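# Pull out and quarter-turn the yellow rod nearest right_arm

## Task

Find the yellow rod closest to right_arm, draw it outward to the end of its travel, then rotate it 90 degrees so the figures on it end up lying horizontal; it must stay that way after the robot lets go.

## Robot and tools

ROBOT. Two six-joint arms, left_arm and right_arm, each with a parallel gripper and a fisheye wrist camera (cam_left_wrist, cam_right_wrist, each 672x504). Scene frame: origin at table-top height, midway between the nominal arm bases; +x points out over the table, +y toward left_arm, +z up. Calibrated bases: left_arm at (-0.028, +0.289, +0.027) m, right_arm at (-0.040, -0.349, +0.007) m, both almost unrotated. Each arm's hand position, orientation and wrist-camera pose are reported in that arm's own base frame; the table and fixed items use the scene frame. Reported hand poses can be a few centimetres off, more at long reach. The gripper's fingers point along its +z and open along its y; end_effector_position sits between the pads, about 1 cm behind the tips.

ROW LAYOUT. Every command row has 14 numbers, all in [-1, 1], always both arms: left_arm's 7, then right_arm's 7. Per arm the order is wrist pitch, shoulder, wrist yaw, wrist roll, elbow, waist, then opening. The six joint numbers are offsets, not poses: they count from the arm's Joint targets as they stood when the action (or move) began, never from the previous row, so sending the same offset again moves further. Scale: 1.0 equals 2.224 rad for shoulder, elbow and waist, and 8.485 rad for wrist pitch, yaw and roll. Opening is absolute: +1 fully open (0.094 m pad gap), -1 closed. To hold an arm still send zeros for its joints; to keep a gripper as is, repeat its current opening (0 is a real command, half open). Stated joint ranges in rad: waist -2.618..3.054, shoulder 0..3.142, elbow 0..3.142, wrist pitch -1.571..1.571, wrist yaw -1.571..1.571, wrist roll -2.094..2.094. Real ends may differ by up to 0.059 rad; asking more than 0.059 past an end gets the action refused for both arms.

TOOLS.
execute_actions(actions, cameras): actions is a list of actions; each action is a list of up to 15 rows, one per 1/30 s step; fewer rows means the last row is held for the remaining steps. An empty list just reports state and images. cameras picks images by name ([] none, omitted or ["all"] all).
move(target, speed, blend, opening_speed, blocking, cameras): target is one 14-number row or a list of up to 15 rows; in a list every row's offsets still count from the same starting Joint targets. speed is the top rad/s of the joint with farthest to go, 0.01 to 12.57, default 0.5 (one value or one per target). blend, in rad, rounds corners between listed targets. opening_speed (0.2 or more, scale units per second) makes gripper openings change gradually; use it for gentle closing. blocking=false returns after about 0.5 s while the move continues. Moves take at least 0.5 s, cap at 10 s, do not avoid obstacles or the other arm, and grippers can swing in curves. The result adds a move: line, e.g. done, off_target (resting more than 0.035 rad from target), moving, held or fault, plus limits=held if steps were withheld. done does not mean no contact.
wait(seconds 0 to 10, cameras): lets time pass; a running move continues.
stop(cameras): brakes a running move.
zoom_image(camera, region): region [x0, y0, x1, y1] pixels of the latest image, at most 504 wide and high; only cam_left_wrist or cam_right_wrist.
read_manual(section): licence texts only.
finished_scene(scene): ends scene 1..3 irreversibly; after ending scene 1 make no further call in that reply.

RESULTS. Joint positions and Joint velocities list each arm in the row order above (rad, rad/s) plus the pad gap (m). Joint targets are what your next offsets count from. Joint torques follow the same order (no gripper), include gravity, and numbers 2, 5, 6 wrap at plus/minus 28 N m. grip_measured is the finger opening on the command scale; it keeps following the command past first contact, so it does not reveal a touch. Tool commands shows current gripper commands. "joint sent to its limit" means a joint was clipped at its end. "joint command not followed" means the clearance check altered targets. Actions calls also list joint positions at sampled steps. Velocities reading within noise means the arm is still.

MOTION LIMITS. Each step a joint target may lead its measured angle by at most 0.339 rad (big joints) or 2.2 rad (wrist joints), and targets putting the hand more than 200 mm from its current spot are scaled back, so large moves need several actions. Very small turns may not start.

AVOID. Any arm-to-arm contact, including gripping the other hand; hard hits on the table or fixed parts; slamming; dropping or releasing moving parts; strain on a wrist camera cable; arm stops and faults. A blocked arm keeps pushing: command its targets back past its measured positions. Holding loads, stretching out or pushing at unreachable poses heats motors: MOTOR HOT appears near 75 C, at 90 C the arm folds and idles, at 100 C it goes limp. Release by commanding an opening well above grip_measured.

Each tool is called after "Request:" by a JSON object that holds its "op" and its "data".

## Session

Request:
{"op": "execute_actions", "data": {"actions": []}}

Scene clock: 0.00 s.
left_arm: end_effector_position=(+0.4148, +0.0165, +0.1259) grip_measured=+1.000 end_effector_quat_wxyz=(+0.618, -0.002, +0.786, +0.007) | right_arm: end_effector_position=(+0.3922, -0.0470, +0.1045) grip_measured=+1.000 end_effector_quat_wxyz=(+0.587, +0.099, +0.798, -0.097)
Joint names: [wrist pitch, shoulder, wrist yaw, wrist roll, elbow, waist]
Joint positions: left_arm=[0.901 1.55 0.039 0.018 0.411 0.054 0.094] | right_arm=[0.87 1.537 0.277 0.046 0.357 0.003 0.094]
Joint velocities: within noise
Joint torques (N m): no reading
Heat: left arm: 41 °C; right arm: 38 °C.
Joint targets: left_arm=[0.889 1.548 0.039 0.019 0.413 0.054] | right_arm=[0.861 1.534 0.277 0.048 0.360 0.003]
Tool commands: left_gripper/opening=+1.0 right_gripper/opening=+1.0
camera_calibration:
cam_left_wrist: T_world_to_cam=[[-0.0177666, -0.985889, 0.166453, -0.00796993], [-0.580802, -0.125334, -0.804339, 0.378982], [0.813851, -0.110967, -0.570379, -0.140833], [0, 0, 0, 1]] pos_world=[0.334589, 0.0240143, 0.225829]
cam_right_wrist: T_world_to_cam=[[-0.259579, -0.939623, 0.222998, 0.0249194], [-0.669667, 0.00876005, -0.74261, 0.372385], [0.695819, -0.3421, -0.631508, -0.103244], [0, 0, 0, 1]] pos_world=[0.327681, -0.015167, 0.20578]

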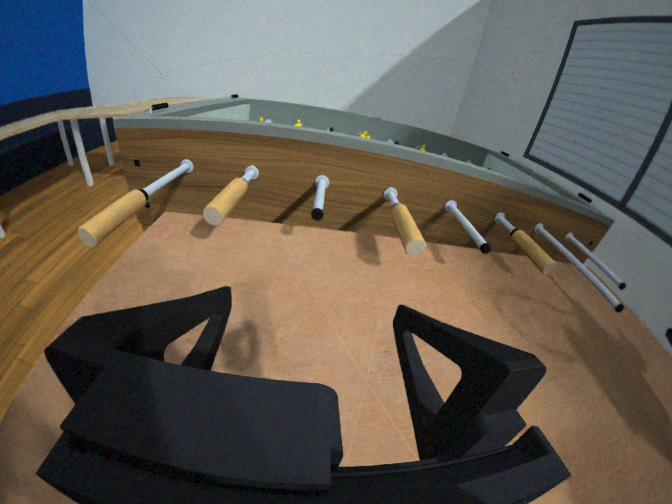

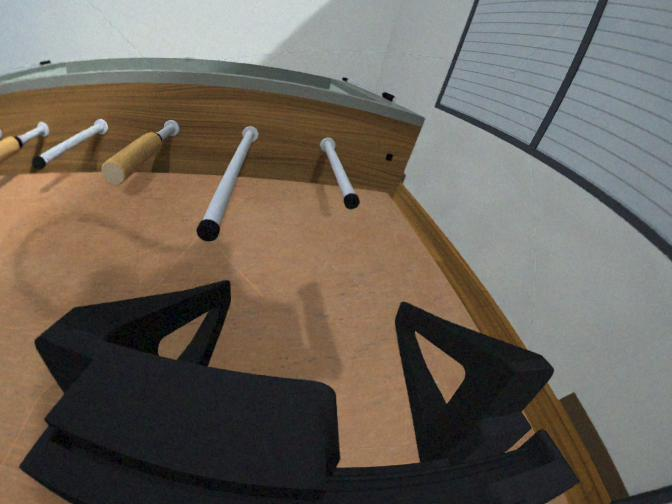

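Request:
{"op": "move", "data": {"target": [[0,0,0,0,0,0,1,0,0,0.0288,0,0,0.1949,0.38],[0,0,0,0,0,0,1,0.0419,0.4278,0.0288,-0.1907,0.4086,0.1949,0.38]], "speed": 1.2, "blend": 0.1, "cameras": ["cam_right_wrist"]}}

Scene clock: 39.37 s.
left_arm: end_effector_position=(+0.4148, +0.0165, +0.1259) grip_measured=+1.000 end_effector_quat_wxyz=(+0.618, -0.002, +0.786, +0.007) | right_arm: end_effector_position=(+0.5764, +0.1668, +0.0704) grip_measured=+0.382 end_effector_quat_wxyz=(+0.471, -0.483, +0.524, -0.521)
Joint names: [wrist pitch, shoulder, wrist yaw, wrist roll, elbow, waist]
Joint positions: left_arm=[0.901 1.55 0.039 0.018 0.411 0.054 0.094] | right_arm=[1.202 2.466 0.521 -1.572 1.247 0.43 0.065]
Joint velocities: within noise
Joint torques (N m): left_arm=[1.86 -6.78 -0.02 0.02 5.67 -0.06] | right_arm=[1.79 -9.92 0.06 0.03 6.53 0.59]
Heat: left arm: 41 °C; right arm: 40 °C.
Joint targets: left_arm=[0.889 1.548 0.039 0.019 0.413 0.054] | right_arm=[1.216 2.486 0.522 -1.570 1.269 0.437]
move: done
camera_calibration:
cam_right_wrist: T_world_to_cam=[[-0.0174904, 0.190204, 0.981589, -0.100163], [-0.476875, -0.864468, 0.159012, 0.439719], [0.878797, -0.465314, 0.105824, -0.316684], [0, 0, 0, 1]] pos_world=[0.48624, 0.251817, 0.0619111]
Images, in order (width x height): cam_right_wrist 672x504.

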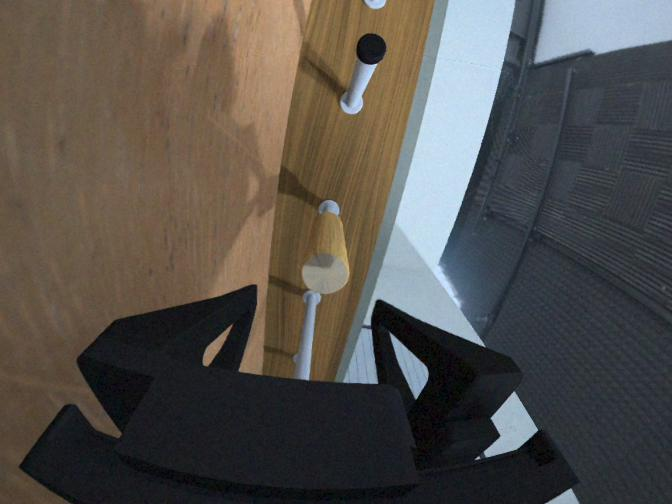

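Request:
{"op": "move", "data": {"target": [[0,0,0,0,0,0,1,-0.0288,0.0926,-0.0097,0,0.2030,-0.0371,0.38],[0,0,0,0,0,0,1,-0.0288,0.0926,-0.0097,0,0.2030,-0.0371,-0.6],[0,0,0,0,0,0,1,-0.0288,0.0926,-0.0097,0.185,0.2030,-0.0371,-0.6]], "speed": [0.55,0.5,1.4], "opening_speed": 1.2}}

Scene clock: 52.77 s.
left_arm: end_effector_position=(+0.4148, +0.0165, +0.1259) grip_measured=+1.000 end_effector_quat_wxyz=(+0.618, -0.002, +0.786, +0.007) | right_arm: end_effector_position=(+0.6594, +0.1656, +0.0767) grip_measured=-0.309 end_effector_quat_wxyz=(+0.711, +0.022, +0.701, -0.040)
Joint names: [wrist pitch, shoulder, wrist yaw, wrist roll, elbow, waist]
Joint positions: left_arm=[0.901 1.55 0.039 0.018 0.411 0.054 0.094] | right_arm=[0.985 2.662 0.447 -0.033 1.694 0.36 0.032]
Joint velocities: within noise
Joint torques (N m): left_arm=[1.86 -6.76 0.01 0.03 5.63 -0.08] | right_arm=[1.55 -11.11 -0.05 0.33 7.95 -0.46]
Heat: left arm: 41 °C; right arm: 41 °C.
Joint targets: left_arm=[0.889 1.548 0.039 0.019 0.413 0.054] | right_arm=[0.972 2.692 0.439 -0.001 1.720 0.354]
move: done
camera_calibration:
cam_left_wrist: T_world_to_cam=[[-0.0177666, -0.985889, 0.166453, -0.00796993], [-0.580802, -0.125334, -0.804339, 0.378982], [0.813851, -0.110967, -0.570379, -0.140833], [0, 0, 0, 1]] pos_world=[0.334589, 0.0240143, 0.225829]
cam_right_wrist: T_world_to_cam=[[-0.137832, -0.969567, 0.20234, 0.226566], [-0.397931, -0.132869, -0.907743, 0.385791], [0.907003, -0.205633, -0.367507, -0.41606], [0, 0, 0, 1]] pos_world=[0.562113, 0.185375, 0.15145]

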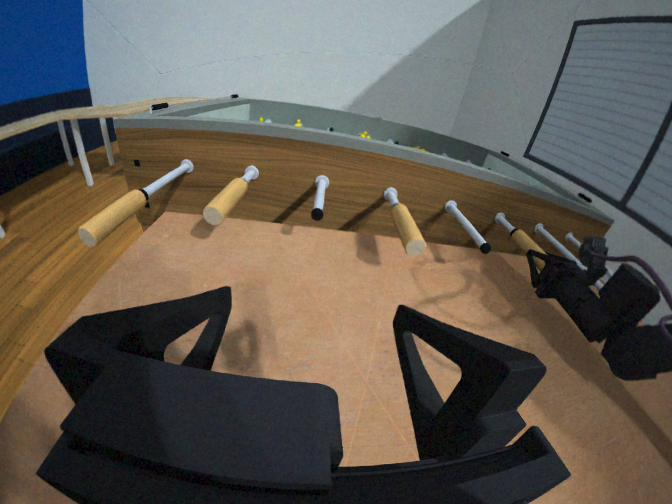

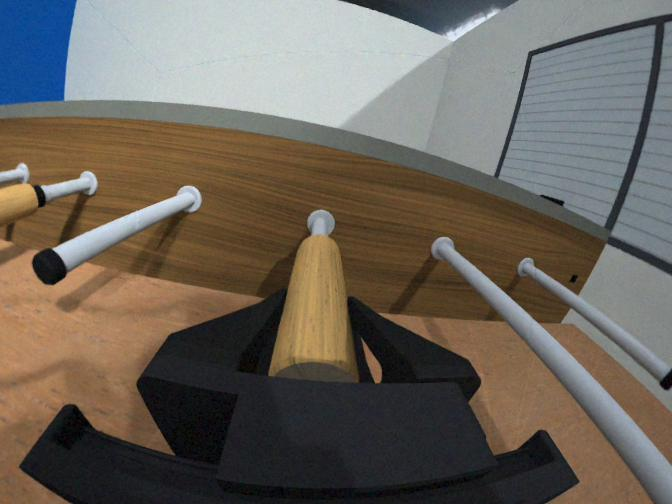

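Request:
{"op": "move", "data": {"target": [[0,0,0,0,0,0,1,0.0141,-0.0571,0.0055,0,-0.1111,0.0210,-0.6],[0,0,0,0,0,0,1,0.0308,-0.1045,0.0110,0,-0.2220,0.0420,-0.6],[0,0,0,0,0,0,1,0.0448,-0.1553,0.0204,0,-0.3354,0.0779,-0.6],[0,0,0,0,0,0,1,0.0531,-0.1901,0.0293,0,-0.4108,0.1117,-0.6]], "speed": [0.5,0.5,0.5,0.3], "blend": 0.03, "cameras": ["cam_right_wrist"]}}

Scene clock: 69.63 s.
left_arm: end_effector_position=(+0.4148, +0.0165, +0.1259) grip_measured=+1.000 end_effector_quat_wxyz=(+0.618, -0.002, +0.786, +0.007) | right_arm: end_effector_position=(+0.4873, +0.1776, +0.0709) grip_measured=-0.309 end_effector_quat_wxyz=(+0.693, +0.016, +0.720, -0.042)
Joint names: [wrist pitch, shoulder, wrist yaw, wrist roll, elbow, waist]
Joint positions: left_arm=[0.901 1.55 0.039 0.018 0.411 0.054 0.094] | right_arm=[1.376 2.306 0.638 -0.01 0.884 0.556 0.032]
Joint velocities: within noise
Joint torques (N m): left_arm=[1.85 -6.78 -0.01 0 5.65 -0.06] | right_arm=[2.04 -12.6 0.61 0.1 -1.84 4.19]
Heat: left arm: 41 °C; right arm: 43 °C.
Joint targets: left_arm=[0.889 1.548 0.039 0.019 0.413 0.054] | right_arm=[1.422 2.269 0.688 -0.001 0.807 0.603]
move: off_target (right_arm); right_arm: the elbow is farthest, 0.077 rad from its target
camera_calibration:
cam_right_wrist: T_world_to_cam=[[-0.121378, -0.968737, 0.216369, 0.206444], [-0.445245, -0.141684, -0.884128, 0.3367], [0.887144, -0.203651, -0.414128, -0.247041], [0, 0, 0, 1]] pos_world=[0.394133, 0.197385, 0.150712]
Images, in order (width x height): cam_right_wrist 672x504.

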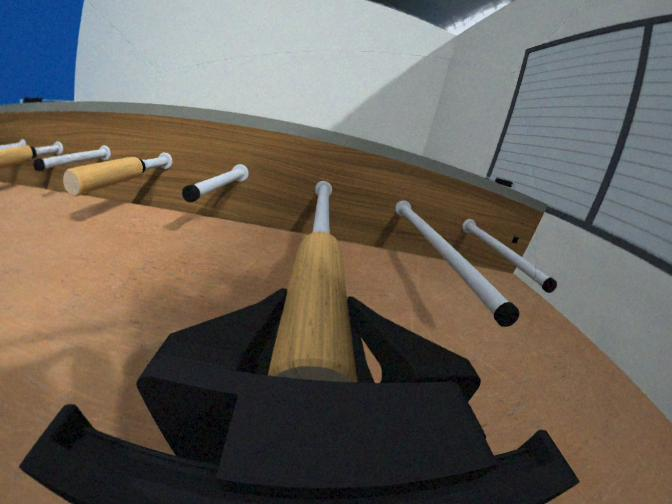

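Request:
{"op": "move", "data": {"target": [[0,0,0,0,0,0,1,-0.0054,0.0166,-0.0059,-0.0011,0.0346,-0.0211,-0.6],[0,0,0,0,0,0,1,-0.0054,0.0166,-0.0059,-0.0011,0.0346,-0.0211,0.38]], "opening_speed": 1.5, "cameras": ["cam_right_wrist"]}}

Scene clock: 83.23 s.
left_arm: end_effector_position=(+0.4148, +0.0165, +0.1259) grip_measured=+1.000 end_effector_quat_wxyz=(+0.618, -0.002, +0.786, +0.007) | right_arm: end_effector_position=(+0.4896, +0.1774, +0.0715) grip_measured=+0.377 end_effector_quat_wxyz=(+0.692, +0.016, +0.720, -0.042)
Joint names: [wrist pitch, shoulder, wrist yaw, wrist roll, elbow, waist]
Joint positions: left_arm=[0.901 1.55 0.039 0.018 0.411 0.054 0.094] | right_arm=[1.368 2.306 0.635 -0.01 0.892 0.553 0.065]
Joint velocities: within noise
Joint torques (N m): left_arm=[1.87 -6.79 -0.01 0.01 5.68 -0.01] | right_arm=[1.71 -9.51 0.1 0.01 3.26 0.28]
Heat: left arm: 41 °C; right arm: 44 °C.
Joint targets: left_arm=[0.889 1.548 0.039 0.019 0.413 0.054] | right_arm=[1.377 2.306 0.638 -0.010 0.884 0.556]
move: done
camera_calibration:
cam_right_wrist: T_world_to_cam=[[-0.121587, -0.968546, 0.217106, 0.206433], [-0.445945, -0.142107, -0.883707, 0.338539], [0.886764, -0.204265, -0.41464, -0.248506], [0, 0, 0, 1]] pos_world=[0.396436, 0.197287, 0.151312]
Images, in order (width x height): cam_right_wrist 672x504.

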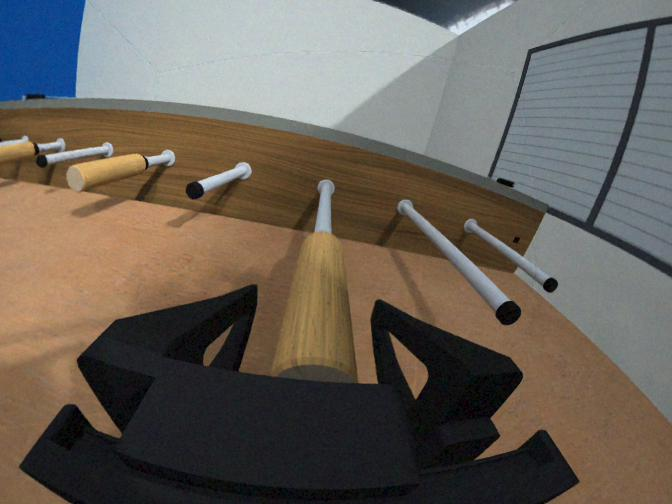

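Request:
{"op": "finished_scene", "data": {"scene": 3}}

The scene is finished: the task was done.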